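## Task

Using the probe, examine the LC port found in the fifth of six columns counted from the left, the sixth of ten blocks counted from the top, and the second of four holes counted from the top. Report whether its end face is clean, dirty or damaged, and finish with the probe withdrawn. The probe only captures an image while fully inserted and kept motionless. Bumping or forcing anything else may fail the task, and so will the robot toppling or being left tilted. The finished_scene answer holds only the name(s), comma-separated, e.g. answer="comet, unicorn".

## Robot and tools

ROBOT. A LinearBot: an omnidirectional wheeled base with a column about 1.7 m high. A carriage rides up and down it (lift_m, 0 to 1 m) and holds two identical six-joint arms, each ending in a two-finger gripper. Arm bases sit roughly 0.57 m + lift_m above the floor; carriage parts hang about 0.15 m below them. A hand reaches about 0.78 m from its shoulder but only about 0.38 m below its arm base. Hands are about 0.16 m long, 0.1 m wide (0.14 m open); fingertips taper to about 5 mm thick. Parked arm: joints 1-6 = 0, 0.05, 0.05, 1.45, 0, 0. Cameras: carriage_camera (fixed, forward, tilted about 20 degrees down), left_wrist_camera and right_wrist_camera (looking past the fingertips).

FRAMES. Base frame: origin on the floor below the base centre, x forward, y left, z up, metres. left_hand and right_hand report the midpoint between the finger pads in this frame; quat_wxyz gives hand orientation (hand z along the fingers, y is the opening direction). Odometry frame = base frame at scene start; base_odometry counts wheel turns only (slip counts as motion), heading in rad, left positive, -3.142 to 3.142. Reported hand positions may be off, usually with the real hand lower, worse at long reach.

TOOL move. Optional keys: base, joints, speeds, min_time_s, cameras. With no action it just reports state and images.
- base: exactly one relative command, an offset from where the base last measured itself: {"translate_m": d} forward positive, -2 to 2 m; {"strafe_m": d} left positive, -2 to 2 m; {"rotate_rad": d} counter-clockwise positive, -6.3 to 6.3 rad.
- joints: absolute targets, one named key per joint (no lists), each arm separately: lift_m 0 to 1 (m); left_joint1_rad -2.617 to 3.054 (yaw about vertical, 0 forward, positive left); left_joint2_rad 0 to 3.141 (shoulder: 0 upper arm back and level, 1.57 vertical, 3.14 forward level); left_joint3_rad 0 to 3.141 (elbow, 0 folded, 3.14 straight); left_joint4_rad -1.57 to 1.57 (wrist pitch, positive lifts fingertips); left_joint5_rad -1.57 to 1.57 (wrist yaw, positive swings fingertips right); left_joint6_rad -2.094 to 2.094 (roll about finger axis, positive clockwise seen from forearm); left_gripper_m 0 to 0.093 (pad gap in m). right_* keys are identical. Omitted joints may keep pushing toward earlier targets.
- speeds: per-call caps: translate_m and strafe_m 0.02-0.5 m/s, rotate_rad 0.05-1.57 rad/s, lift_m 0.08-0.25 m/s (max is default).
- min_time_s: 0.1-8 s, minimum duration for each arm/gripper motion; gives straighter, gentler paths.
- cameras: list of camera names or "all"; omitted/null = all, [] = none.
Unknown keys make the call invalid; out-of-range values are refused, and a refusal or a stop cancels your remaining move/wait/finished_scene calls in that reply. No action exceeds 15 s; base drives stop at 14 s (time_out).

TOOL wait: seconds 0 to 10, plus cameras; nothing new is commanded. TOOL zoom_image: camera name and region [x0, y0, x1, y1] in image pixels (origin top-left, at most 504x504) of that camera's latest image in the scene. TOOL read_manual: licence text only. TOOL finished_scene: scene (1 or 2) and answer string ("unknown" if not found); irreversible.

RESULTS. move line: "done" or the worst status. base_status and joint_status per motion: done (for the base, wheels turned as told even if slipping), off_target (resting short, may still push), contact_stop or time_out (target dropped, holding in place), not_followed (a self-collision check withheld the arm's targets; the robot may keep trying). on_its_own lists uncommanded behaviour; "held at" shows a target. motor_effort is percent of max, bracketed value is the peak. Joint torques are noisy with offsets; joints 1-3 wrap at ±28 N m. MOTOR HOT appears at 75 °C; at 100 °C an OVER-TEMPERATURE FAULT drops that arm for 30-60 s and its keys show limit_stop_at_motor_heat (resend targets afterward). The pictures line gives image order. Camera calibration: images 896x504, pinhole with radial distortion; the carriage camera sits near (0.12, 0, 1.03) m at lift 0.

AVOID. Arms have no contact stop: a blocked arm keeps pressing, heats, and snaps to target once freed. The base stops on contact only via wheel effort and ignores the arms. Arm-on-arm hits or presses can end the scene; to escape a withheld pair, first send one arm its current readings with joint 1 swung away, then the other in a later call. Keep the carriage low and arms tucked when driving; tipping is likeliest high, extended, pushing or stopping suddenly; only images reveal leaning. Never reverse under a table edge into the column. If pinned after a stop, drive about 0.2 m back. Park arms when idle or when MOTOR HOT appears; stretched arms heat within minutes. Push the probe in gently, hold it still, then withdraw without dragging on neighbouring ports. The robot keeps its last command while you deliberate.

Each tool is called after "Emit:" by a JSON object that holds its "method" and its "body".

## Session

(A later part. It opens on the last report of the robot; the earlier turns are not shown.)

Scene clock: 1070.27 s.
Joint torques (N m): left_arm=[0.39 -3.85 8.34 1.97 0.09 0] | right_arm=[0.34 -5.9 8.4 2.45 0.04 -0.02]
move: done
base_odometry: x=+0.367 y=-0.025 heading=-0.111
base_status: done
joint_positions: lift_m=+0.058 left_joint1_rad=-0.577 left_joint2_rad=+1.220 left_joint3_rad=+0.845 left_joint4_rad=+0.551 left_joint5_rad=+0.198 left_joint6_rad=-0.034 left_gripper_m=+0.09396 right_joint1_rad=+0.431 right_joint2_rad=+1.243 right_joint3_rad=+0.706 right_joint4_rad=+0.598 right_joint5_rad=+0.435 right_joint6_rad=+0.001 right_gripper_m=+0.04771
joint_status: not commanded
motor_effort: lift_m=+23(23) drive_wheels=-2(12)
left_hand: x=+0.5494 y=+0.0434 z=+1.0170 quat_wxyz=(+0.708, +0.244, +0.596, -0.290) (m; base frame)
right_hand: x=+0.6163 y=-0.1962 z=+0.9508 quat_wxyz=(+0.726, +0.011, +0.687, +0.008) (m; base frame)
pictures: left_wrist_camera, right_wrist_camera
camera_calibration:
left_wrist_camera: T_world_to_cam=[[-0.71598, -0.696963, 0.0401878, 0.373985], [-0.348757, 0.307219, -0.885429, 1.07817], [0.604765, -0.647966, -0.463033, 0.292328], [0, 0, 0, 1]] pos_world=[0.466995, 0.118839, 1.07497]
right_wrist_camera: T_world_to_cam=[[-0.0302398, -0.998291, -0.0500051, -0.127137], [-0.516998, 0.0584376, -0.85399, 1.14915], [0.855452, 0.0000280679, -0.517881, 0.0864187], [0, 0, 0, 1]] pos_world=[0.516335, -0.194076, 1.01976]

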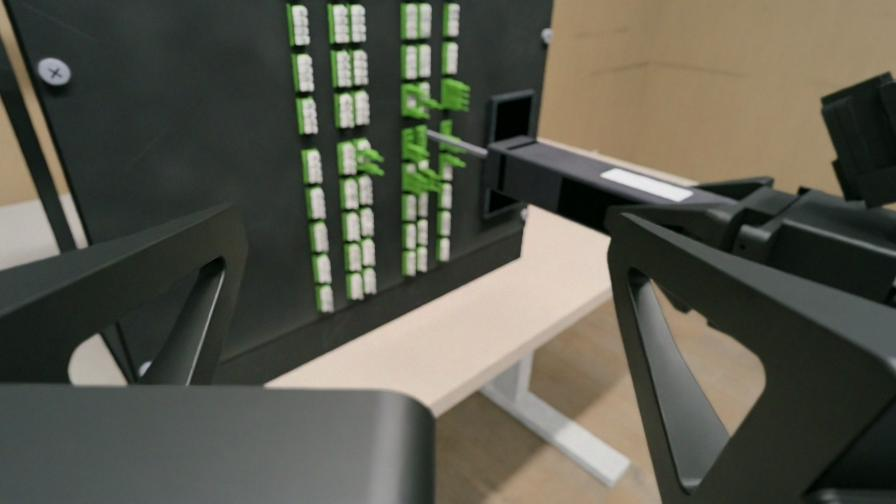

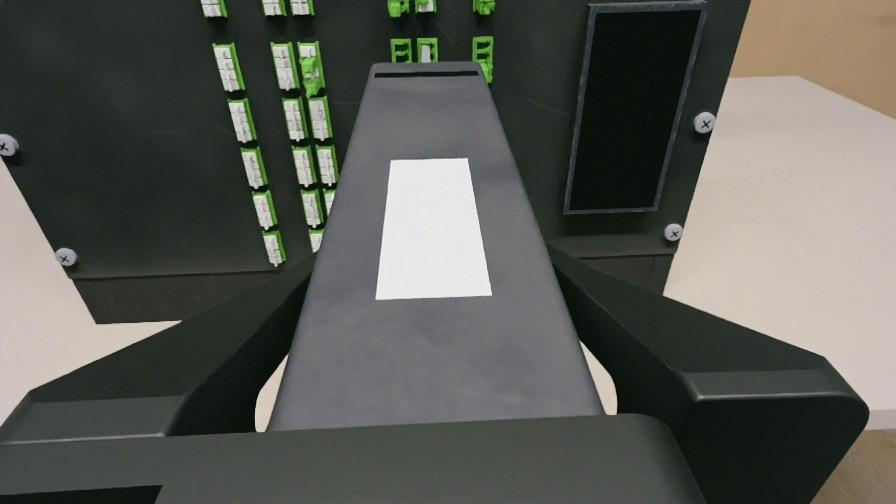

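Emit:
{"method": "move", "body": {"base": {"translate_m": 0.01}, "speeds": {"translate_m": 0.03}, "cameras": ["right_wrist_camera", "left_wrist_camera"]}}

Emit:
{"method": "zoom_image", "body": {"camera": "right_wrist_camera", "region": [400, 25, 456, 67]}}

Emit:
{"method": "zoom_image", "body": {"camera": "left_wrist_camera", "region": [380, 100, 500, 190]}}

Scene clock: 1083.37 s.
Joint torques (N m): left_arm=[0.4 -3.86 8.32 1.99 0.06 0.01] | right_arm=[-0.68 -4.71 8.39 2.57 -0.16 -0.03]
move: done
base_odometry: x=+0.376 y=-0.026 heading=-0.112
base_status: done
joint_positions: lift_m=+0.058 left_joint1_rad=-0.577 left_joint2_rad=+1.220 left_joint3_rad=+0.845 left_joint4_rad=+0.551 left_joint5_rad=+0.198 left_joint6_rad=-0.034 left_gripper_m=+0.09396 right_joint1_rad=+0.442 right_joint2_rad=+1.232 right_joint3_rad=+0.706 right_joint4_rad=+0.586 right_joint5_rad=+0.455 right_joint6_rad=+0.001 right_gripper_m=+0.04771
joint_status: not commanded
motor_effort: lift_m=+23(23) drive_wheels=+7(13)
left_hand: x=+0.5494 y=+0.0434 z=+1.0171 quat_wxyz=(+0.708, +0.244, +0.596, -0.290) (m; base frame)
right_hand: x=+0.6133 y=-0.1958 z=+0.9522 quat_wxyz=(+0.726, +0.014, +0.688, +0.005) (m; base frame)
pictures: left_wrist_camera, right_wrist_camera
camera_calibration:
left_wrist_camera: T_world_to_cam=[[-0.716016, -0.69693, 0.0401192, 0.374072], [-0.348498, 0.307062, -0.885586, 1.07823], [0.604872, -0.648075, -0.46274, 0.291975], [0, 0, 0, 1]] pos_world=[0.466995, 0.118839, 1.07497]
right_wrist_camera: T_world_to_cam=[[-0.0383069, -0.997986, -0.0505603, -0.12119], [-0.517769, 0.0630988, -0.853191, 1.14944], [0.854663, -0.00650451, -0.519143, 0.0901387], [0, 0, 0, 1]] pos_world=[0.513462, -0.192888, 1.02136]

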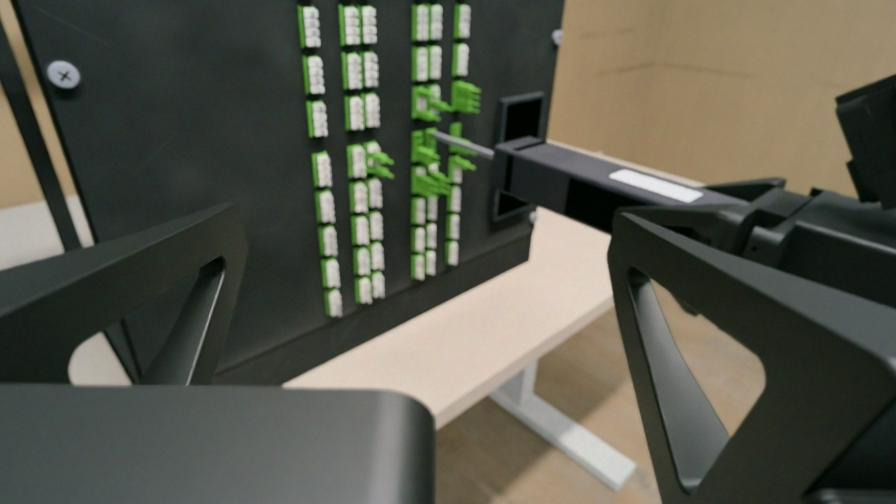

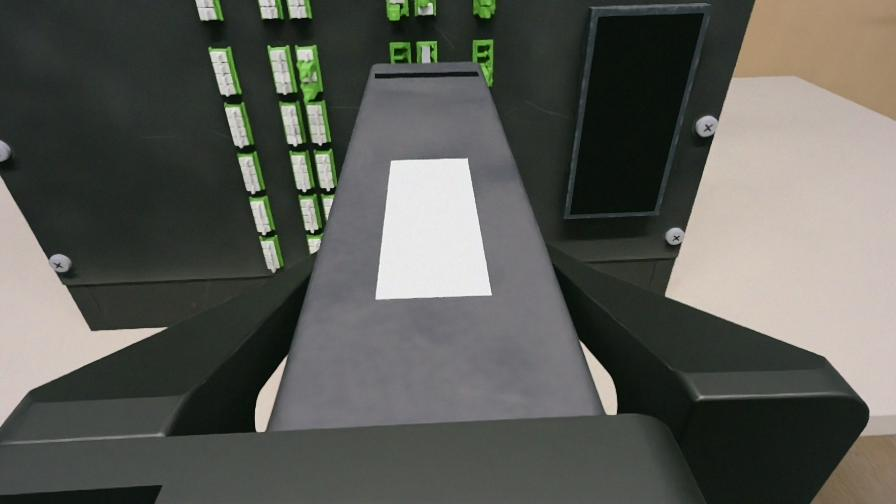

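Scaled by 9.000 from the camera's 896x504 image, which has a finer 1280x720 frame.

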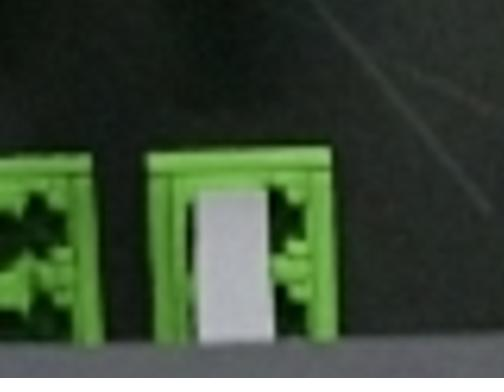

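Scaled by 4.200 from the camera's 896x504 image, which has a finer 1280x720 frame.

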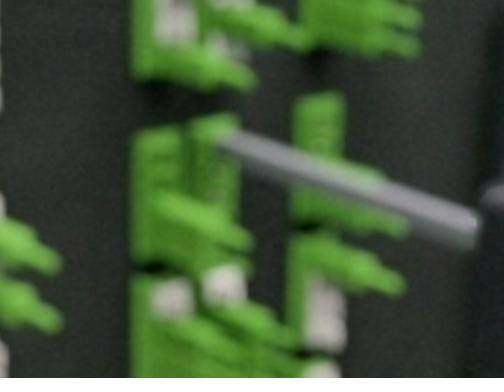

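Emit:
{"method": "move", "body": {"base": {"translate_m": -0.006}, "speeds": {"translate_m": 0.03}, "cameras": []}}

Emit:
{"method": "wait", "body": {"seconds": 0.5, "cameras": ["right_wrist_camera"]}}

Emit:
{"method": "zoom_image", "body": {"camera": "right_wrist_camera", "region": [400, 25, 456, 67]}}

Emit:
{"method": "zoom_image", "body": {"camera": "right_wrist_camera", "region": [372, 0, 484, 84]}}

Scene clock: 1098.47 s.
Joint torques (N m): left_arm=[0.29 -3.77 8.35 1.97 0.08 -0.02] | right_arm=[-0.29 -4.74 8.38 2.53 -0.14 -0.01]
move: done
base_odometry: x=+0.370 y=-0.025 heading=-0.111
base_status: done
joint_positions: lift_m=+0.058 left_joint1_rad=-0.577 left_joint2_rad=+1.220 left_joint3_rad=+0.845 left_joint4_rad=+0.551 left_joint5_rad=+0.198 left_joint6_rad=-0.034 left_gripper_m=+0.09396 right_joint1_rad=+0.438 right_joint2_rad=+1.233 right_joint3_rad=+0.706 right_joint4_rad=+0.591 right_joint5_rad=+0.453 right_joint6_rad=+0.001 right_gripper_m=+0.04771
joint_status: not commanded
motor_effort: lift_m=+23(23) drive_wheels=+4(12)
left_hand: x=+0.5494 y=+0.0434 z=+1.0170 quat_wxyz=(+0.708, +0.244, +0.596, -0.290) (m; base frame)
right_hand: x=+0.6138 y=-0.1973 z=+0.9531 quat_wxyz=(+0.727, +0.016, +0.686, +0.005) (m; base frame)
pictures: none
No camera images: "cameras" was empty.

Scene clock: 1098.97 s.
Joint torques (N m): left_arm=[0.39 -3.9 8.31 1.97 0.09 -0.01] | right_arm=[-0.27 -4.77 8.39 2.53 -0.14 -0.03]
base_odometry: x=+0.370 y=-0.025 heading=-0.111
base_status: done
joint_positions: lift_m=+0.058 left_joint1_rad=-0.577 left_joint2_rad=+1.220 left_joint3_rad=+0.845 left_joint4_rad=+0.551 left_joint5_rad=+0.198 left_joint6_rad=-0.034 left_gripper_m=+0.09396 right_joint1_rad=+0.438 right_joint2_rad=+1.233 right_joint3_rad=+0.706 right_joint4_rad=+0.592 right_joint5_rad=+0.453 right_joint6_rad=+0.001 right_gripper_m=+0.04771
joint_status: not commanded
motor_effort: lift_m=+23(23) drive_wheels=+4(12)
left_hand: x=+0.5494 y=+0.0434 z=+1.0170 quat_wxyz=(+0.708, +0.244, +0.596, -0.290) (m; base frame)
right_hand: x=+0.6138 y=-0.1973 z=+0.9532 quat_wxyz=(+0.727, +0.016, +0.686, +0.005) (m; base frame)
wait: 0.50 s; at rest by 0.27 s
pictures: right_wrist_camera
camera_calibration:
right_wrist_camera: T_world_to_cam=[[-0.0410808, -0.997761, -0.0527678, -0.11883], [-0.513747, 0.0663897, -0.855369, 1.15088], [0.856957, -0.00802996, -0.515325, 0.084832], [0, 0, 0, 1]] pos_world=[0.513682, -0.194289, 1.02187]

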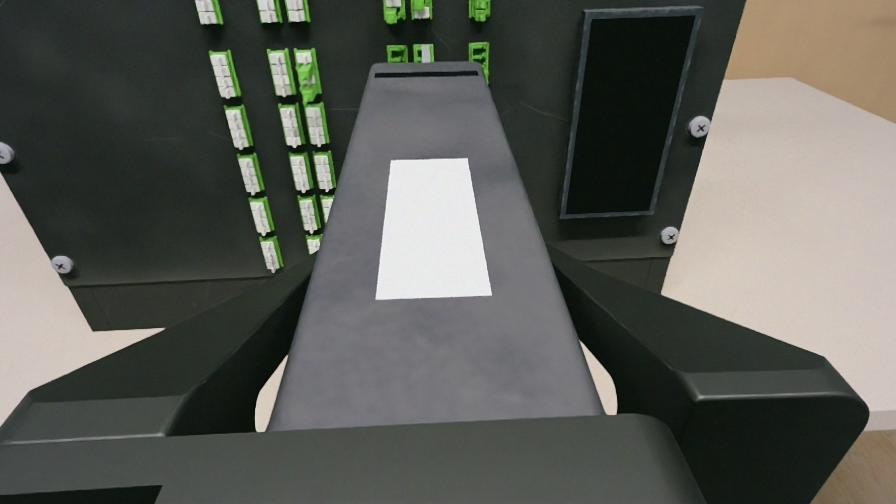

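Scaled by 9.000 from the camera's 896x504 image, which has a finer 1280x720 frame.

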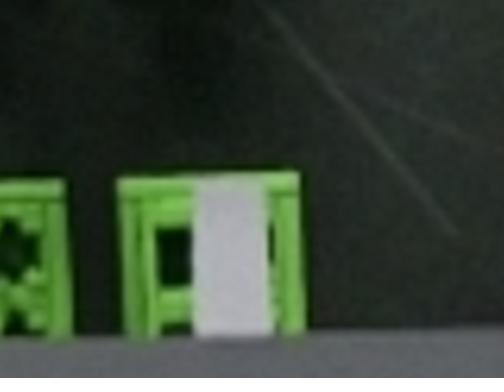

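Scaled by 4.500 from the camera's 896x504 image, which has a finer 1280x720 frame.

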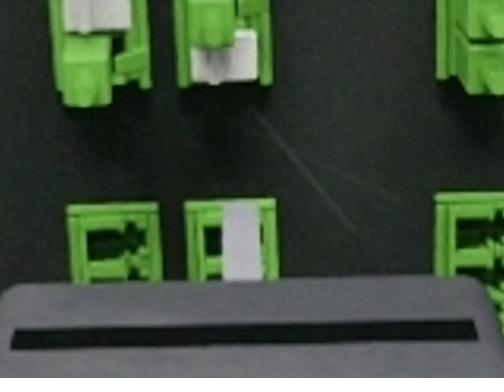

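Emit:
{"method": "move", "body": {"base": {"translate_m": -0.005}, "speeds": {"translate_m": 0.03}, "joints": {"right_joint1_rad": 0.431, "right_joint5_rad": 0.435}, "min_time_s": 0.5, "cameras": []}}

Emit:
{"method": "wait", "body": {"seconds": 0.5, "cameras": ["right_wrist_camera"]}}

Emit:
{"method": "zoom_image", "body": {"camera": "right_wrist_camera", "region": [400, 25, 456, 67]}}

Scene clock: 1122.07 s.
Joint torques (N m): left_arm=[0.39 -3.86 8.36 1.97 0.07 0.02] | right_arm=[-0.47 -4.75 8.34 2.52 -0.17 -0.02]
move: done
base_odometry: x=+0.366 y=-0.025 heading=-0.111
base_status: done
joint_positions: lift_m=+0.058 left_joint1_rad=-0.577 left_joint2_rad=+1.220 left_joint3_rad=+0.845 left_joint4_rad=+0.551 left_joint5_rad=+0.198 left_joint6_rad=-0.034 left_gripper_m=+0.09396 right_joint1_rad=+0.438 right_joint2_rad=+1.233 right_joint3_rad=+0.706 right_joint4_rad=+0.594 right_joint5_rad=+0.448 right_joint6_rad=+0.001 right_gripper_m=+0.04771
joint_status: all done
motor_effort: lift_m=+23(23) drive_wheels=+4(18)
left_hand: x=+0.5493 y=+0.0432 z=+1.0170 quat_wxyz=(+0.708, +0.244, +0.596, -0.290) (m; base frame)
right_hand: x=+0.6138 y=-0.1964 z=+0.9537 quat_wxyz=(+0.728, +0.014, +0.685, +0.007) (m; base frame)
pictures: none
No camera images: "cameras" was empty.

Scene clock: 1122.57 s.
Joint torques (N m): left_arm=[0.43 -3.86 8.25 1.99 0.09 0.01] | right_arm=[-0.44 -4.79 8.35 2.51 -0.15 -0.03]
base_odometry: x=+0.366 y=-0.025 heading=-0.111
base_status: done
joint_positions: lift_m=+0.058 left_joint1_rad=-0.577 left_joint2_rad=+1.220 left_joint3_rad=+0.845 left_joint4_rad=+0.551 left_joint5_rad=+0.198 left_joint6_rad=-0.034 left_gripper_m=+0.09396 right_joint1_rad=+0.438 right_joint2_rad=+1.233 right_joint3_rad=+0.706 right_joint4_rad=+0.594 right_joint5_rad=+0.448 right_joint6_rad=+0.001 right_gripper_m=+0.04771
joint_status: all done
motor_effort: lift_m=+23(23) drive_wheels=+4(18)
left_hand: x=+0.5493 y=+0.0432 z=+1.0170 quat_wxyz=(+0.708, +0.244, +0.596, -0.290) (m; base frame)
right_hand: x=+0.6138 y=-0.1963 z=+0.9537 quat_wxyz=(+0.728, +0.014, +0.685, +0.007) (m; base frame)
wait: 0.50 s; at rest by 0.27 s
pictures: right_wrist_camera
camera_calibration:
right_wrist_camera: T_world_to_cam=[[-0.0352754, -0.997945, -0.0534964, -0.120684], [-0.512201, 0.0640181, -0.856476, 1.15088], [0.858141, -0.00281164, -0.513407, 0.0836231], [0, 0, 0, 1]] pos_world=[0.513465, -0.193878, 1.02218]

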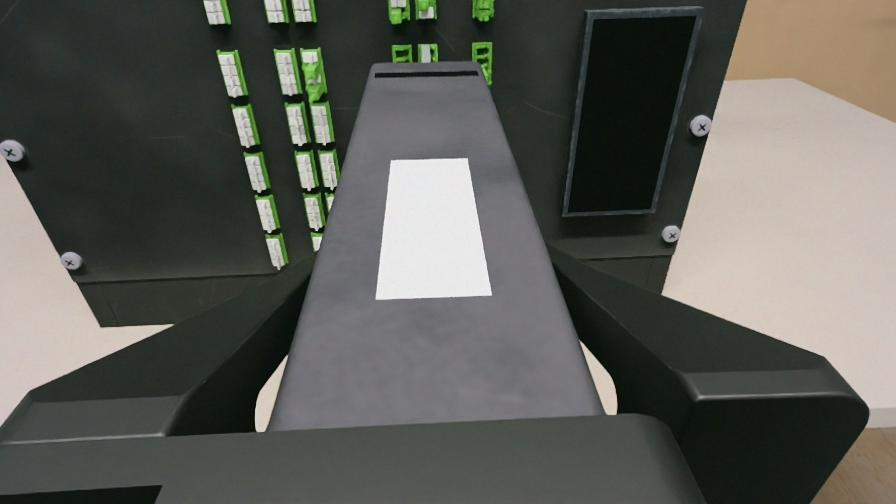

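Scaled by 9.000 from the camera's 896x504 image, which has a finer 1280x720 frame.

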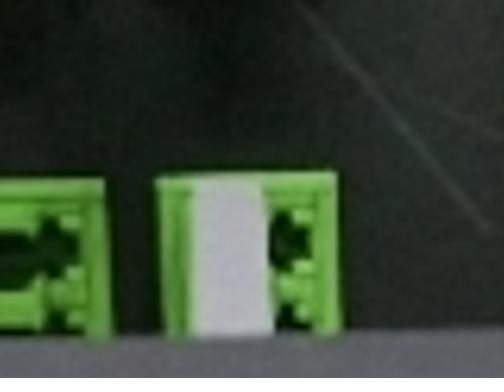

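Emit:
{"method": "move", "body": {"joints": {"lift_m": 0.050}, "cameras": []}}

Emit:
{"method": "move", "body": {"base": {"translate_m": 0.004}, "speeds": {"translate_m": 0.03}, "cameras": []}}

Emit:
{"method": "wait", "body": {"seconds": 0.5, "cameras": ["right_wrist_camera"]}}

Emit:
{"method": "zoom_image", "body": {"camera": "right_wrist_camera", "region": [400, 15, 470, 67]}}

Scene clock: 1140.67 s.
Joint torques (N m): left_arm=[0.5 -3.85 8.35 1.99 0.06 0] | right_arm=[-0.43 -5.09 8.34 2.45 -0.15 -0.03]
move: done
base_odometry: x=+0.366 y=-0.025 heading=-0.111
base_status: not commanded
joint_positions: lift_m=+0.050 left_joint1_rad=-0.577 left_joint2_rad=+1.221 left_joint3_rad=+0.845 left_joint4_rad=+0.549 left_joint5_rad=+0.198 left_joint6_rad=-0.034 left_gripper_m=+0.09396 right_joint1_rad=+0.438 right_joint2_rad=+1.236 right_joint3_rad=+0.706 right_joint4_rad=+0.598 right_joint5_rad=+0.446 right_joint6_rad=+0.001 right_gripper_m=+0.04771
joint_status: all done
motor_effort: lift_m=+24(24) drive_wheels=+4(4)
left_hand: x=+0.5495 y=+0.0431 z=+1.0082 quat_wxyz=(+0.707, +0.245, +0.596, -0.290) (m; base frame)
right_hand: x=+0.6143 y=-0.1959 z=+0.9454 quat_wxyz=(+0.728, +0.014, +0.685, +0.008) (m; base frame)
pictures: none
No camera images: "cameras" was empty.

Scene clock: 1141.30 s.
Joint torques (N m): left_arm=[0.44 -3.88 8.28 1.98 0.07 0] | right_arm=[-0.44 -5.07 8.36 2.43 -0.14 -0.02]
move: done
base_odometry: x=+0.369 y=-0.025 heading=-0.111
base_status: done
joint_positions: lift_m=+0.050 left_joint1_rad=-0.577 left_joint2_rad=+1.221 left_joint3_rad=+0.845 left_joint4_rad=+0.551 left_joint5_rad=+0.198 left_joint6_rad=-0.034 left_gripper_m=+0.09396 right_joint1_rad=+0.438 right_joint2_rad=+1.236 right_joint3_rad=+0.706 right_joint4_rad=+0.600 right_joint5_rad=+0.445 right_joint6_rad=+0.001 right_gripper_m=+0.04771
joint_status: not commanded
motor_effort: lift_m=+24(24) drive_wheels=-1(16)
left_hand: x=+0.5495 y=+0.0431 z=+1.0086 quat_wxyz=(+0.708, +0.244, +0.596, -0.290) (m; base frame)
right_hand: x=+0.6143 y=-0.1957 z=+0.9460 quat_wxyz=(+0.729, +0.014, +0.684, +0.008) (m; base frame)
pictures: none
No camera images: "cameras" was empty.

Scene clock: 1141.80 s.
Joint torques (N m): left_arm=[0.44 -3.97 8.35 1.97 0.06 -0.01] | right_arm=[-0.42 -5.12 8.39 2.43 -0.14 -0.02]
base_odometry: x=+0.369 y=-0.025 heading=-0.111
base_status: done
joint_positions: lift_m=+0.050 left_joint1_rad=-0.577 left_joint2_rad=+1.221 left_joint3_rad=+0.845 left_joint4_rad=+0.551 left_joint5_rad=+0.198 left_joint6_rad=-0.034 left_gripper_m=+0.09396 right_joint1_rad=+0.438 right_joint2_rad=+1.236 right_joint3_rad=+0.706 right_joint4_rad=+0.600 right_joint5_rad=+0.445 right_joint6_rad=+0.001 right_gripper_m=+0.04771
joint_status: not commanded
motor_effort: lift_m=+24(24) drive_wheels=-1(16)
left_hand: x=+0.5495 y=+0.0431 z=+1.0086 quat_wxyz=(+0.708, +0.244, +0.596, -0.290) (m; base frame)
right_hand: x=+0.6143 y=-0.1957 z=+0.9460 quat_wxyz=(+0.729, +0.014, +0.684, +0.008) (m; base frame)
wait: 0.50 s; at rest by 0.27 s
pictures: right_wrist_camera
camera_calibration:
right_wrist_camera: T_world_to_cam=[[-0.0328288, -0.997954, -0.0548605, -0.12068], [-0.509614, 0.0639325, -0.858025, 1.14426], [0.859777, -0.000210244, -0.51067, 0.0761883], [0, 0, 0, 1]] pos_world=[0.513663, -0.193572, 1.01409]

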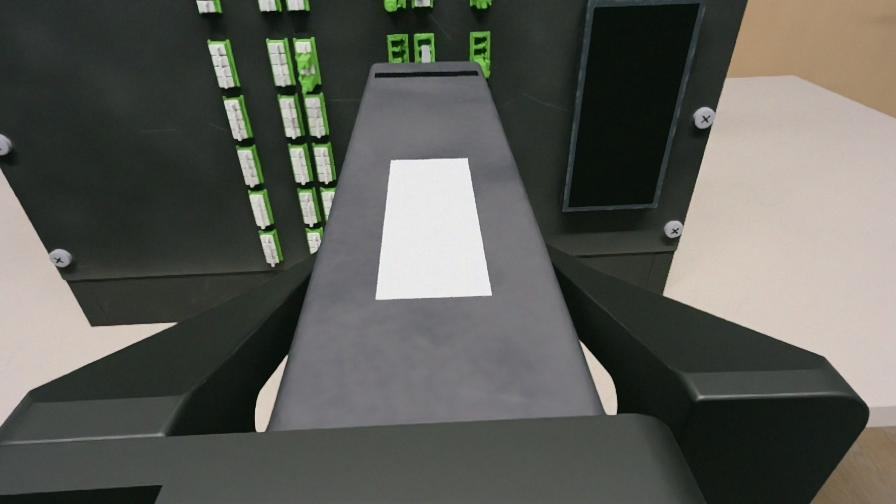

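Scaled by 7.200 from the camera's 896x504 image, which has a finer 1280x720 frame.

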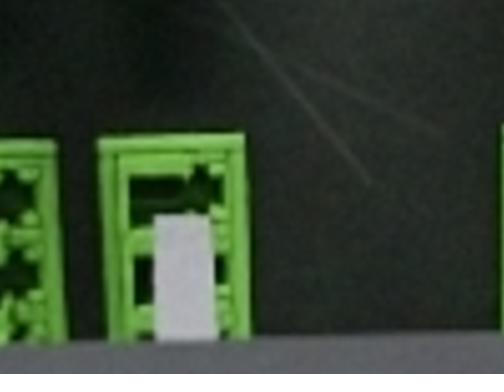

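Emit:
{"method": "zoom_image", "body": {"camera": "right_wrist_camera", "region": [410, 28, 440, 64]}}

Emit:
{"method": "zoom_image", "body": {"camera": "right_wrist_camera", "region": [384, 28, 414, 64]}}

Scaled by 14.000 from the camera's 896x504 image, which has a finer 1280x720 frame.

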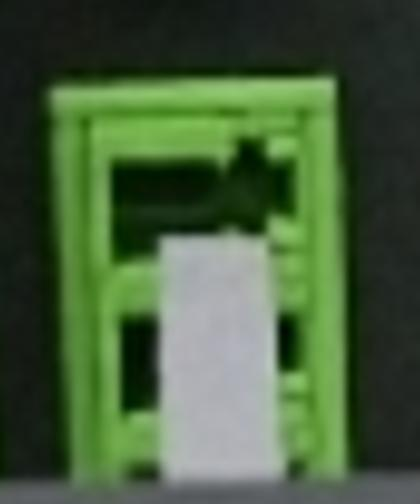

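Scaled by 14.000 from the camera's 896x504 image, which has a finer 1280x720 frame.

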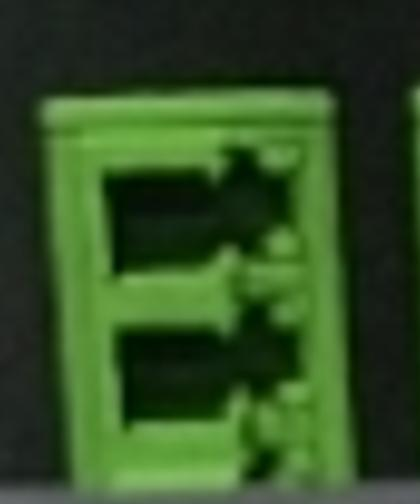

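Emit:
{"method": "move", "body": {"joints": {"lift_m": 0.0465, "right_joint4_rad": 0.66}, "base": {"strafe_m": 0.0017}, "speeds": {"strafe_m": 0.02}, "cameras": []}}

Emit:
{"method": "wait", "body": {"seconds": 1, "cameras": ["right_wrist_camera"]}}

Emit:
{"method": "zoom_image", "body": {"camera": "right_wrist_camera", "region": [404, 18, 440, 64]}}

Scene clock: 1190.50 s.
Joint torques (N m): left_arm=[0.36 -3.96 8.29 2 0.07 0.01] | right_arm=[-0.28 -5.24 8.42 2.4 -0.14 -0.02]
move: off_target
base_odometry: x=+0.370 y=-0.024 heading=-0.112
base_status: done
joint_positions: lift_m=+0.046 left_joint1_rad=-0.577 left_joint2_rad=+1.221 left_joint3_rad=+0.845 left_joint4_rad=+0.550 left_joint5_rad=+0.198 left_joint6_rad=-0.034 left_gripper_m=+0.09396 right_joint1_rad=+0.436 right_joint2_rad=+1.237 right_joint3_rad=+0.706 right_joint4_rad=+0.590 right_joint5_rad=+0.445 right_joint6_rad=+0.001 right_gripper_m=+0.04771
joint_status: right_joint4_rad off_target (ended at +0.591, target +0.660); the others done
motor_effort: lift_m=+23(24) drive_wheels=-1(8)
left_hand: x=+0.5495 y=+0.0431 z=+1.0049 quat_wxyz=(+0.708, +0.244, +0.596, -0.290) (m; base frame)
right_hand: x=+0.6148 y=-0.1964 z=+0.9400 quat_wxyz=(+0.726, +0.013, +0.688, +0.006) (m; base frame)
pictures: none
No camera images: "cameras" was empty.

Scene clock: 1191.50 s.
Joint torques (N m): left_arm=[0.36 -4.01 8.32 1.99 0.07 0.01] | right_arm=[-0.27 -5.2 8.36 2.41 -0.13 -0.03]
base_odometry: x=+0.370 y=-0.024 heading=-0.112
base_status: done
joint_positions: lift_m=+0.046 left_joint1_rad=-0.577 left_joint2_rad=+1.221 left_joint3_rad=+0.845 left_joint4_rad=+0.550 left_joint5_rad=+0.198 left_joint6_rad=-0.034 left_gripper_m=+0.09396 right_joint1_rad=+0.436 right_joint2_rad=+1.237 right_joint3_rad=+0.706 right_joint4_rad=+0.590 right_joint5_rad=+0.445 right_joint6_rad=+0.001 right_gripper_m=+0.04771
joint_status: right_joint4_rad off_target (ended at +0.591, target +0.660); the others done
motor_effort: lift_m=+23(24) drive_wheels=-1(8)
left_hand: x=+0.5495 y=+0.0431 z=+1.0049 quat_wxyz=(+0.708, +0.244, +0.596, -0.290) (m; base frame)
right_hand: x=+0.6148 y=-0.1964 z=+0.9400 quat_wxyz=(+0.726, +0.013, +0.688, +0.006) (m; base frame)
wait: 1.00 s; at rest by 0.27 s
pictures: right_wrist_camera
camera_calibration:
right_wrist_camera: T_world_to_cam=[[-0.0352359, -0.998128, -0.049982, -0.124845], [-0.517768, 0.06101, -0.853343, 1.13947], [0.854795, -0.00418918, -0.518949, 0.0827441], [0, 0, 0, 1]] pos_world=[0.514851, -0.193784, 1.00906]

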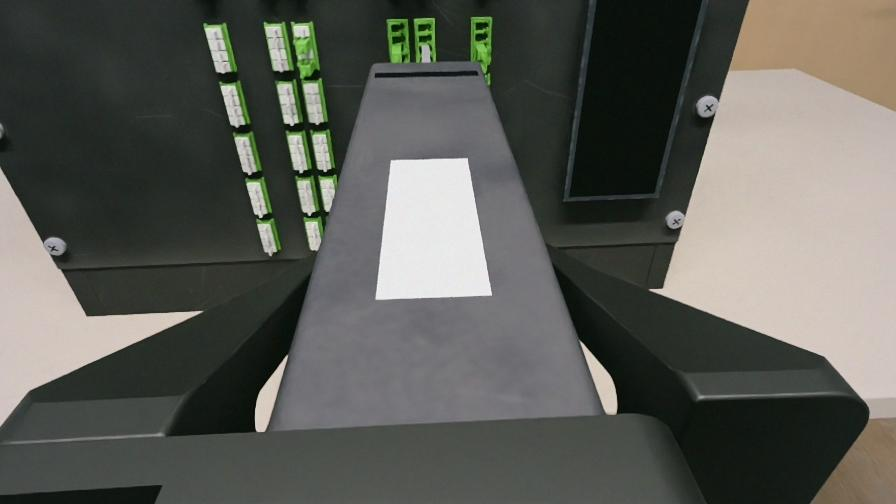

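Scaled by 10.957 from the camera's 896x504 image, which has a finer 1280x720 frame.

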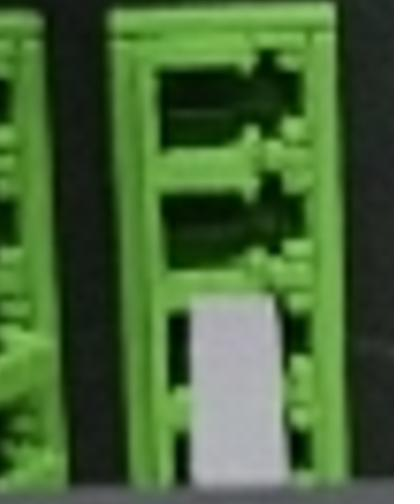

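Emit:
{"method": "move", "body": {"joints": {"lift_m": 0.050}, "base": {"strafe_m": 0.0015}, "speeds": {"strafe_m": 0.02}, "cameras": []}}

Emit:
{"method": "wait", "body": {"seconds": 1, "cameras": ["right_wrist_camera"]}}

Emit:
{"method": "zoom_image", "body": {"camera": "right_wrist_camera", "region": [404, 18, 440, 64]}}

Scene clock: 1209.83 s.
Joint torques (N m): left_arm=[0.38 -3.97 8.36 1.97 0.04 -0.02] | right_arm=[-0.13 -5.23 8.4 2.4 -0.12 -0.03]
move: done
base_odometry: x=+0.370 y=-0.022 heading=-0.112
base_status: done
joint_positions: lift_m=+0.050 left_joint1_rad=-0.577 left_joint2_rad=+1.221 left_joint3_rad=+0.845 left_joint4_rad=+0.553 left_joint5_rad=+0.198 left_joint6_rad=-0.034 left_gripper_m=+0.09396 right_joint1_rad=+0.435 right_joint2_rad=+1.237 right_joint3_rad=+0.706 right_joint4_rad=+0.590 right_joint5_rad=+0.444 right_joint6_rad=+0.001 right_gripper_m=+0.04771
joint_status: all done
motor_effort: lift_m=+24(27) drive_wheels=+4(9)
left_hand: x=+0.5494 y=+0.0432 z=+1.0092 quat_wxyz=(+0.709, +0.244, +0.595, -0.290) (m; base frame)
right_hand: x=+0.6148 y=-0.1966 z=+0.9434 quat_wxyz=(+0.726, +0.013, +0.688, +0.006) (m; base frame)
pictures: none
No camera images: "cameras" was empty.

Scene clock: 1210.83 s.
Joint torques (N m): left_arm=[0.47 -4 8.38 1.94 0.08 -0.02] | right_arm=[-0.23 -5.2 8.38 2.4 -0.12 -0.03]
base_odometry: x=+0.370 y=-0.022 heading=-0.112
base_status: done
joint_positions: lift_m=+0.050 left_joint1_rad=-0.577 left_joint2_rad=+1.221 left_joint3_rad=+0.845 left_joint4_rad=+0.553 left_joint5_rad=+0.198 left_joint6_rad=-0.034 left_gripper_m=+0.09396 right_joint1_rad=+0.435 right_joint2_rad=+1.237 right_joint3_rad=+0.706 right_joint4_rad=+0.590 right_joint5_rad=+0.444 right_joint6_rad=+0.001 right_gripper_m=+0.04771
joint_status: all done
motor_effort: lift_m=+24(27) drive_wheels=-1(9)
left_hand: x=+0.5494 y=+0.0432 z=+1.0092 quat_wxyz=(+0.709, +0.244, +0.595, -0.290) (m; base frame)
right_hand: x=+0.6148 y=-0.1966 z=+0.9434 quat_wxyz=(+0.726, +0.013, +0.688, +0.006) (m; base frame)
wait: 1.00 s; at rest by 0.27 s
pictures: right_wrist_camera
camera_calibration:
right_wrist_camera: T_world_to_cam=[[-0.0352359, -0.998128, -0.049982, -0.124866], [-0.517768, 0.06101, -0.853343, 1.14252], [0.854795, -0.00418918, -0.518949, 0.0844741], [0, 0, 0, 1]] pos_world=[0.514951, -0.193984, 1.01256]

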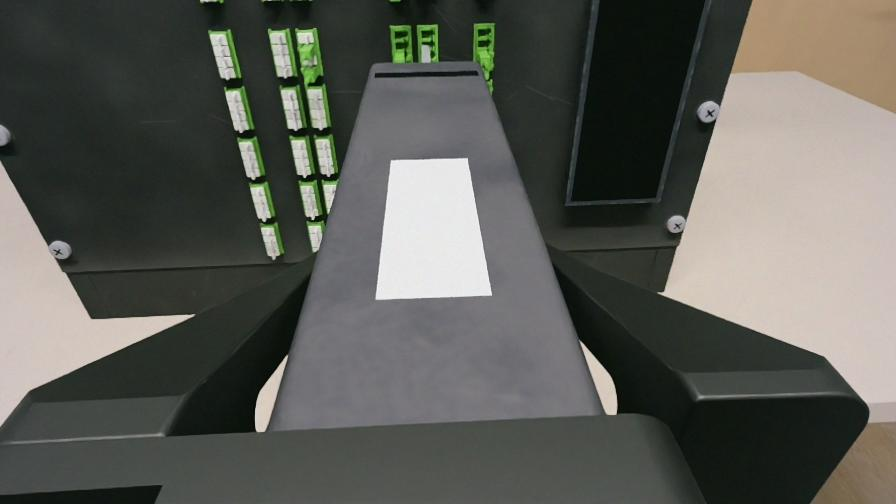

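Scaled by 10.957 from the camera's 896x504 image, which has a finer 1280x720 frame.

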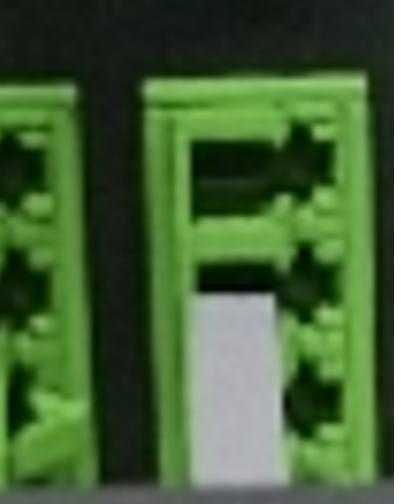

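Emit:
{"method": "move", "body": {"base": {"translate_m": 0.003}, "speeds": {"translate_m": 0.02}, "cameras": []}}

Emit:
{"method": "wait", "body": {"seconds": 0.5, "cameras": ["right_wrist_camera"]}}

Emit:
{"method": "zoom_image", "body": {"camera": "right_wrist_camera", "region": [404, 18, 440, 64]}}

Scene clock: 1218.73 s.
Joint torques (N m): left_arm=[0.38 -3.97 8.28 1.97 0.06 0] | right_arm=[-0.2 -5.3 8.4 2.41 -0.12 -0.03]
move: done
base_odometry: x=+0.373 y=-0.023 heading=-0.112
base_status: done
joint_positions: lift_m=+0.050 left_joint1_rad=-0.577 left_joint2_rad=+1.221 left_joint3_rad=+0.845 left_joint4_rad=+0.553 left_joint5_rad=+0.198 left_joint6_rad=-0.034 left_gripper_m=+0.09396 right_joint1_rad=+0.435 right_joint2_rad=+1.237 right_joint3_rad=+0.706 right_joint4_rad=+0.589 right_joint5_rad=+0.444 right_joint6_rad=+0.001 right_gripper_m=+0.04771
joint_status: not commanded
motor_effort: lift_m=+24(24) drive_wheels=-1(14)
left_hand: x=+0.5494 y=+0.0432 z=+1.0091 quat_wxyz=(+0.708, +0.244, +0.595, -0.290) (m; base frame)
right_hand: x=+0.6149 y=-0.1966 z=+0.9432 quat_wxyz=(+0.725, +0.013, +0.688, +0.006) (m; base frame)
pictures: none
No camera images: "cameras" was empty.

Scene clock: 1219.23 s.
Joint torques (N m): left_arm=[0.44 -3.97 8.34 1.97 0.1 -0.01] | right_arm=[-0.2 -5.23 8.34 2.42 -0.12 -0.03]
base_odometry: x=+0.373 y=-0.023 heading=-0.112
base_status: done
joint_positions: lift_m=+0.050 left_joint1_rad=-0.577 left_joint2_rad=+1.221 left_joint3_rad=+0.845 left_joint4_rad=+0.553 left_joint5_rad=+0.198 left_joint6_rad=-0.034 left_gripper_m=+0.09396 right_joint1_rad=+0.435 right_joint2_rad=+1.237 right_joint3_rad=+0.706 right_joint4_rad=+0.589 right_joint5_rad=+0.444 right_joint6_rad=+0.001 right_gripper_m=+0.04771
joint_status: not commanded
motor_effort: lift_m=+24(24) drive_wheels=+5(14)
left_hand: x=+0.5494 y=+0.0432 z=+1.0091 quat_wxyz=(+0.708, +0.244, +0.595, -0.290) (m; base frame)
right_hand: x=+0.6149 y=-0.1966 z=+0.9432 quat_wxyz=(+0.725, +0.013, +0.688, +0.006) (m; base frame)
wait: 0.50 s; at rest by 0.27 s
pictures: right_wrist_camera
camera_calibration:
right_wrist_camera: T_world_to_cam=[[-0.0353314, -0.998152, -0.0494462, -0.125372], [-0.518623, 0.060606, -0.852852, 1.14226], [0.854272, -0.00448845, -0.519806, 0.0853635], [0, 0, 0, 1]] pos_world=[0.51505, -0.193985, 1.01235]

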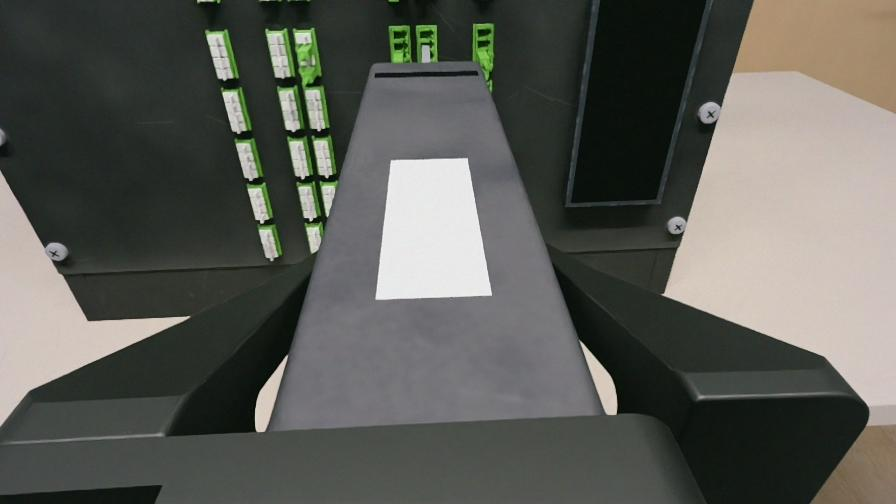

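Scaled by 10.957 from the camera's 896x504 image, which has a finer 1280x720 frame.

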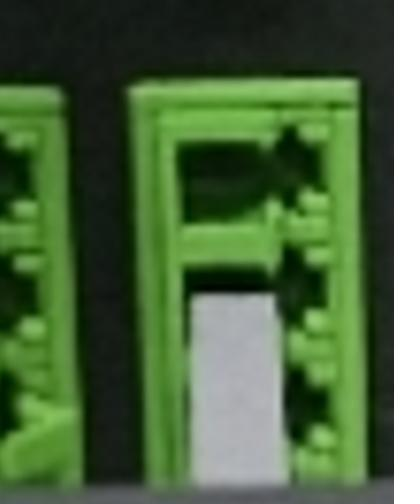

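Emit:
{"method": "move", "body": {"base": {"translate_m": 0.002}, "speeds": {"translate_m": 0.02}, "cameras": []}}

Emit:
{"method": "wait", "body": {"seconds": 0.5, "cameras": ["right_wrist_camera", "left_wrist_camera"]}}

Emit:
{"method": "zoom_image", "body": {"camera": "right_wrist_camera", "region": [404, 18, 440, 64]}}

Emit:
{"method": "zoom_image", "body": {"camera": "left_wrist_camera", "region": [400, 100, 500, 180]}}

Scene clock: 1231.10 s.
Joint torques (N m): left_arm=[0.47 -4 8.44 1.96 0.09 0] | right_arm=[-0.24 -5.27 8.4 2.42 -0.14 -0.02]
move: done
base_odometry: x=+0.375 y=-0.023 heading=-0.113
base_status: done
joint_positions: lift_m=+0.050 left_joint1_rad=-0.577 left_joint2_rad=+1.221 left_joint3_rad=+0.845 left_joint4_rad=+0.552 left_joint5_rad=+0.198 left_joint6_rad=-0.034 left_gripper_m=+0.09396 right_joint1_rad=+0.435 right_joint2_rad=+1.237 right_joint3_rad=+0.706 right_joint4_rad=+0.589 right_joint5_rad=+0.446 right_joint6_rad=+0.001 right_gripper_m=+0.04771
joint_status: not commanded
motor_effort: lift_m=+24(24) drive_wheels=-1(12)
left_hand: x=+0.5495 y=+0.0431 z=+1.0089 quat_wxyz=(+0.708, +0.244, +0.595, -0.290) (m; base frame)
right_hand: x=+0.6148 y=-0.1969 z=+0.9431 quat_wxyz=(+0.725, +0.013, +0.688, +0.005) (m; base frame)
pictures: none
No camera images: "cameras" was empty.

Scene clock: 1231.60 s.
Joint torques (N m): left_arm=[0.44 -4.03 8.31 1.96 0.07 0] | right_arm=[-0.24 -5.18 8.35 2.42 -0.14 -0.02]
base_odometry: x=+0.375 y=-0.023 heading=-0.113
base_status: done
joint_positions: lift_m=+0.050 left_joint1_rad=-0.577 left_joint2_rad=+1.221 left_joint3_rad=+0.845 left_joint4_rad=+0.552 left_joint5_rad=+0.198 left_joint6_rad=-0.034 left_gripper_m=+0.09396 right_joint1_rad=+0.435 right_joint2_rad=+1.237 right_joint3_rad=+0.706 right_joint4_rad=+0.589 right_joint5_rad=+0.446 right_joint6_rad=+0.001 right_gripper_m=+0.04771
joint_status: not commanded
motor_effort: lift_m=+24(24) drive_wheels=-1(12)
left_hand: x=+0.5495 y=+0.0431 z=+1.0089 quat_wxyz=(+0.708, +0.244, +0.595, -0.290) (m; base frame)
right_hand: x=+0.6148 y=-0.1969 z=+0.9431 quat_wxyz=(+0.725, +0.013, +0.688, +0.005) (m; base frame)
wait: 0.50 s; at rest by 0.27 s
pictures: left_wrist_camera, right_wrist_camera
camera_calibration:
left_wrist_camera: T_world_to_cam=[[-0.716278, -0.696658, 0.0401616, 0.374454], [-0.348385, 0.307143, -0.885602, 1.07097], [0.604627, -0.648329, -0.462705, 0.287993], [0, 0, 0, 1]] pos_world=[0.467195, 0.118641, 1.06667]
right_wrist_camera: T_world_to_cam=[[-0.0372392, -0.998082, -0.049449, -0.124376], [-0.518867, 0.0616022, -0.852633, 1.14236], [0.854044, -0.00609389, -0.520166, 0.0855281], [0, 0, 0, 1]] pos_world=[0.515056, -0.193988, 1.01235]

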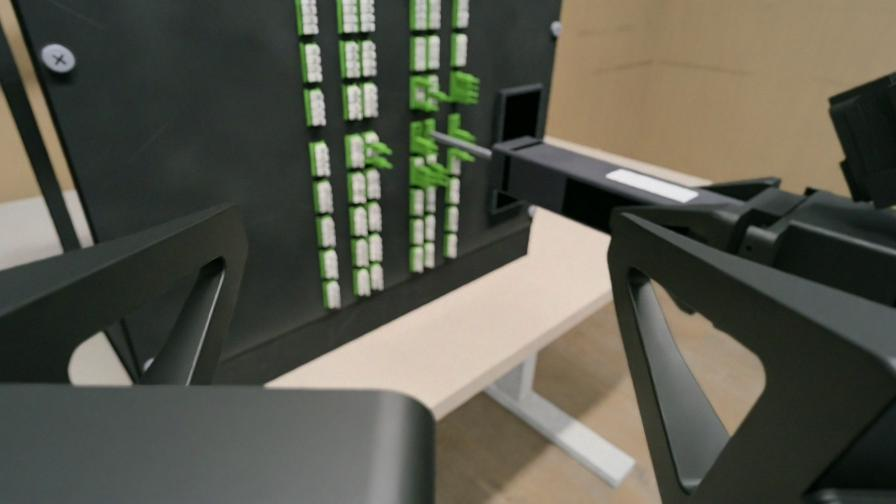

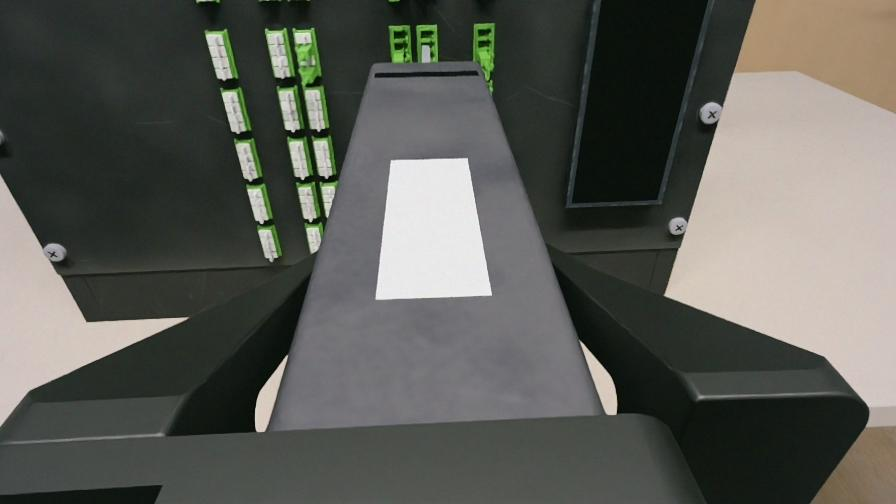

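Scaled by 10.957 from the camera's 896x504 image, which has a finer 1280x720 frame.

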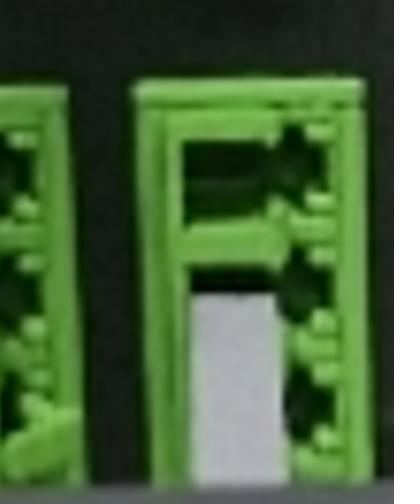

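Scaled by 5.040 from the camera's 896x504 image, which has a finer 1280x720 frame.

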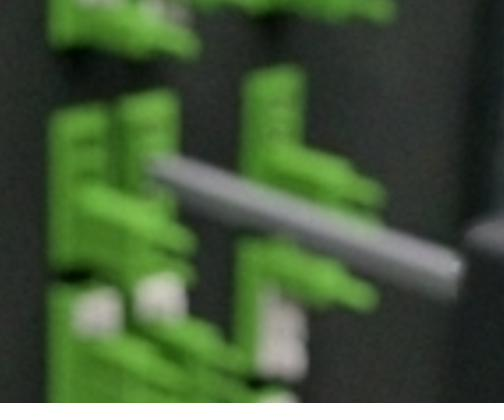

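Emit:
{"method": "move", "body": {"base": {"translate_m": -0.003}, "joints": {"lift_m": 0.051}, "speeds": {"translate_m": 0.02}, "cameras": []}}

Emit:
{"method": "move", "body": {"base": {"translate_m": 0.003}, "speeds": {"translate_m": 0.02}, "cameras": []}}

Emit:
{"method": "wait", "body": {"seconds": 0.5, "cameras": ["right_wrist_camera"]}}

Emit:
{"method": "zoom_image", "body": {"camera": "right_wrist_camera", "region": [404, 18, 440, 64]}}

Scene clock: 1243.00 s.
Joint torques (N m): left_arm=[0.46 -4.04 8.38 1.98 0.07 0] | right_arm=[-0.23 -5.24 8.42 2.44 -0.15 -0.03]
move: done
base_odometry: x=+0.372 y=-0.023 heading=-0.113
base_status: done
joint_positions: lift_m=+0.051 left_joint1_rad=-0.577 left_joint2_rad=+1.221 left_joint3_rad=+0.845 left_joint4_rad=+0.552 left_joint5_rad=+0.198 left_joint6_rad=-0.034 left_gripper_m=+0.09396 right_joint1_rad=+0.435 right_joint2_rad=+1.237 right_joint3_rad=+0.706 right_joint4_rad=+0.588 right_joint5_rad=+0.446 right_joint6_rad=+0.001 right_gripper_m=+0.04771
joint_status: all done
motor_effort: lift_m=+24(27) drive_wheels=+2(13)
left_hand: x=+0.5495 y=+0.0431 z=+1.0097 quat_wxyz=(+0.708, +0.244, +0.596, -0.290) (m; base frame)
right_hand: x=+0.6149 y=-0.1967 z=+0.9436 quat_wxyz=(+0.725, +0.013, +0.689, +0.005) (m; base frame)
pictures: none
No camera images: "cameras" was empty.

Scene clock: 1243.60 s.
Joint torques (N m): left_arm=[0.47 -3.96 8.34 2 0.08 0.01] | right_arm=[-0.27 -5.26 8.39 2.42 -0.14 -0.03]
move: done
base_odometry: x=+0.375 y=-0.023 heading=-0.113
base_status: done
joint_positions: lift_m=+0.051 left_joint1_rad=-0.577 left_joint2_rad=+1.221 left_joint3_rad=+0.845 left_joint4_rad=+0.552 left_joint5_rad=+0.198 left_joint6_rad=-0.034 left_gripper_m=+0.09396 right_joint1_rad=+0.435 right_joint2_rad=+1.237 right_joint3_rad=+0.706 right_joint4_rad=+0.587 right_joint5_rad=+0.446 right_joint6_rad=+0.001 right_gripper_m=+0.04771
joint_status: not commanded
motor_effort: lift_m=+24(24) drive_wheels=+0(9)
left_hand: x=+0.5495 y=+0.0431 z=+1.0098 quat_wxyz=(+0.708, +0.244, +0.595, -0.290) (m; base frame)
right_hand: x=+0.6149 y=-0.1967 z=+0.9435 quat_wxyz=(+0.725, +0.013, +0.689, +0.005) (m; base frame)
pictures: none
No camera images: "cameras" was empty.

Scene clock: 1244.10 s.
Joint torques (N m): left_arm=[0.39 -3.97 8.31 1.95 0.11 -0.01] | right_arm=[-0.25 -5.29 8.39 2.44 -0.14 -0.02]
base_odometry: x=+0.375 y=-0.023 heading=-0.113
base_status: done
joint_positions: lift_m=+0.051 left_joint1_rad=-0.577 left_joint2_rad=+1.221 left_joint3_rad=+0.845 left_joint4_rad=+0.552 left_joint5_rad=+0.198 left_joint6_rad=-0.034 left_gripper_m=+0.09396 right_joint1_rad=+0.435 right_joint2_rad=+1.237 right_joint3_rad=+0.706 right_joint4_rad=+0.587 right_joint5_rad=+0.446 right_joint6_rad=+0.001 right_gripper_m=+0.04771
joint_status: not commanded
motor_effort: lift_m=+24(24) drive_wheels=+3(9)
left_hand: x=+0.5495 y=+0.0431 z=+1.0098 quat_wxyz=(+0.708, +0.244, +0.595, -0.290) (m; base frame)
right_hand: x=+0.6149 y=-0.1967 z=+0.9435 quat_wxyz=(+0.725, +0.013, +0.689, +0.005) (m; base frame)
wait: 0.50 s; at rest by 0.27 s
pictures: right_wrist_camera
camera_calibration:
right_wrist_camera: T_world_to_cam=[[-0.0365199, -0.998157, -0.0484694, -0.125617], [-0.52036, 0.0604014, -0.851808, 1.14266], [0.853166, -0.00588637, -0.521607, 0.0876249], [0, 0, 0, 1]] pos_world=[0.515249, -0.193889, 1.01295]

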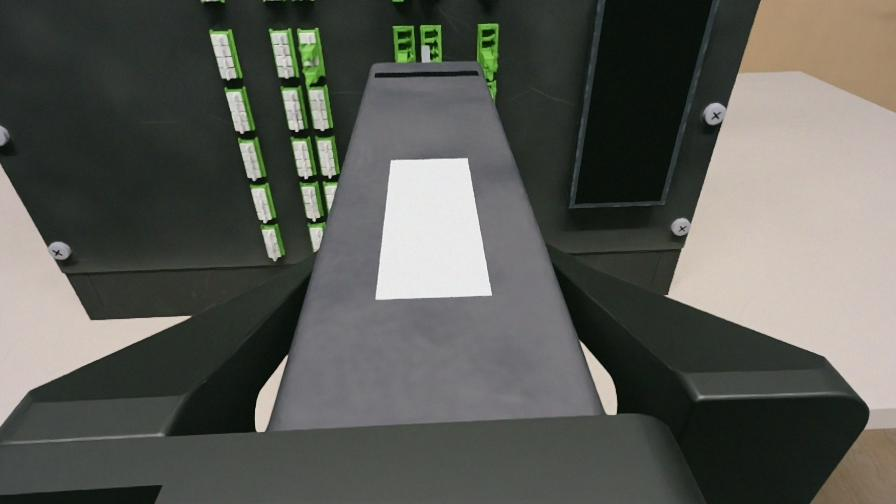

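Scaled by 10.957 from the camera's 896x504 image, which has a finer 1280x720 frame.

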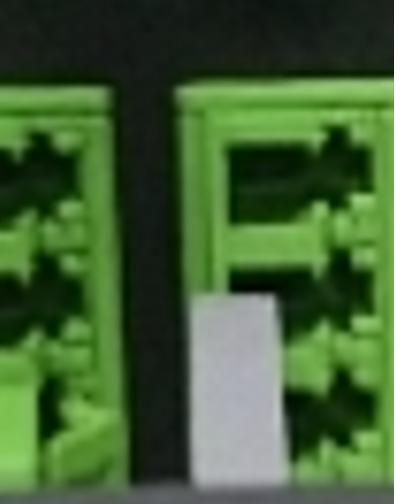

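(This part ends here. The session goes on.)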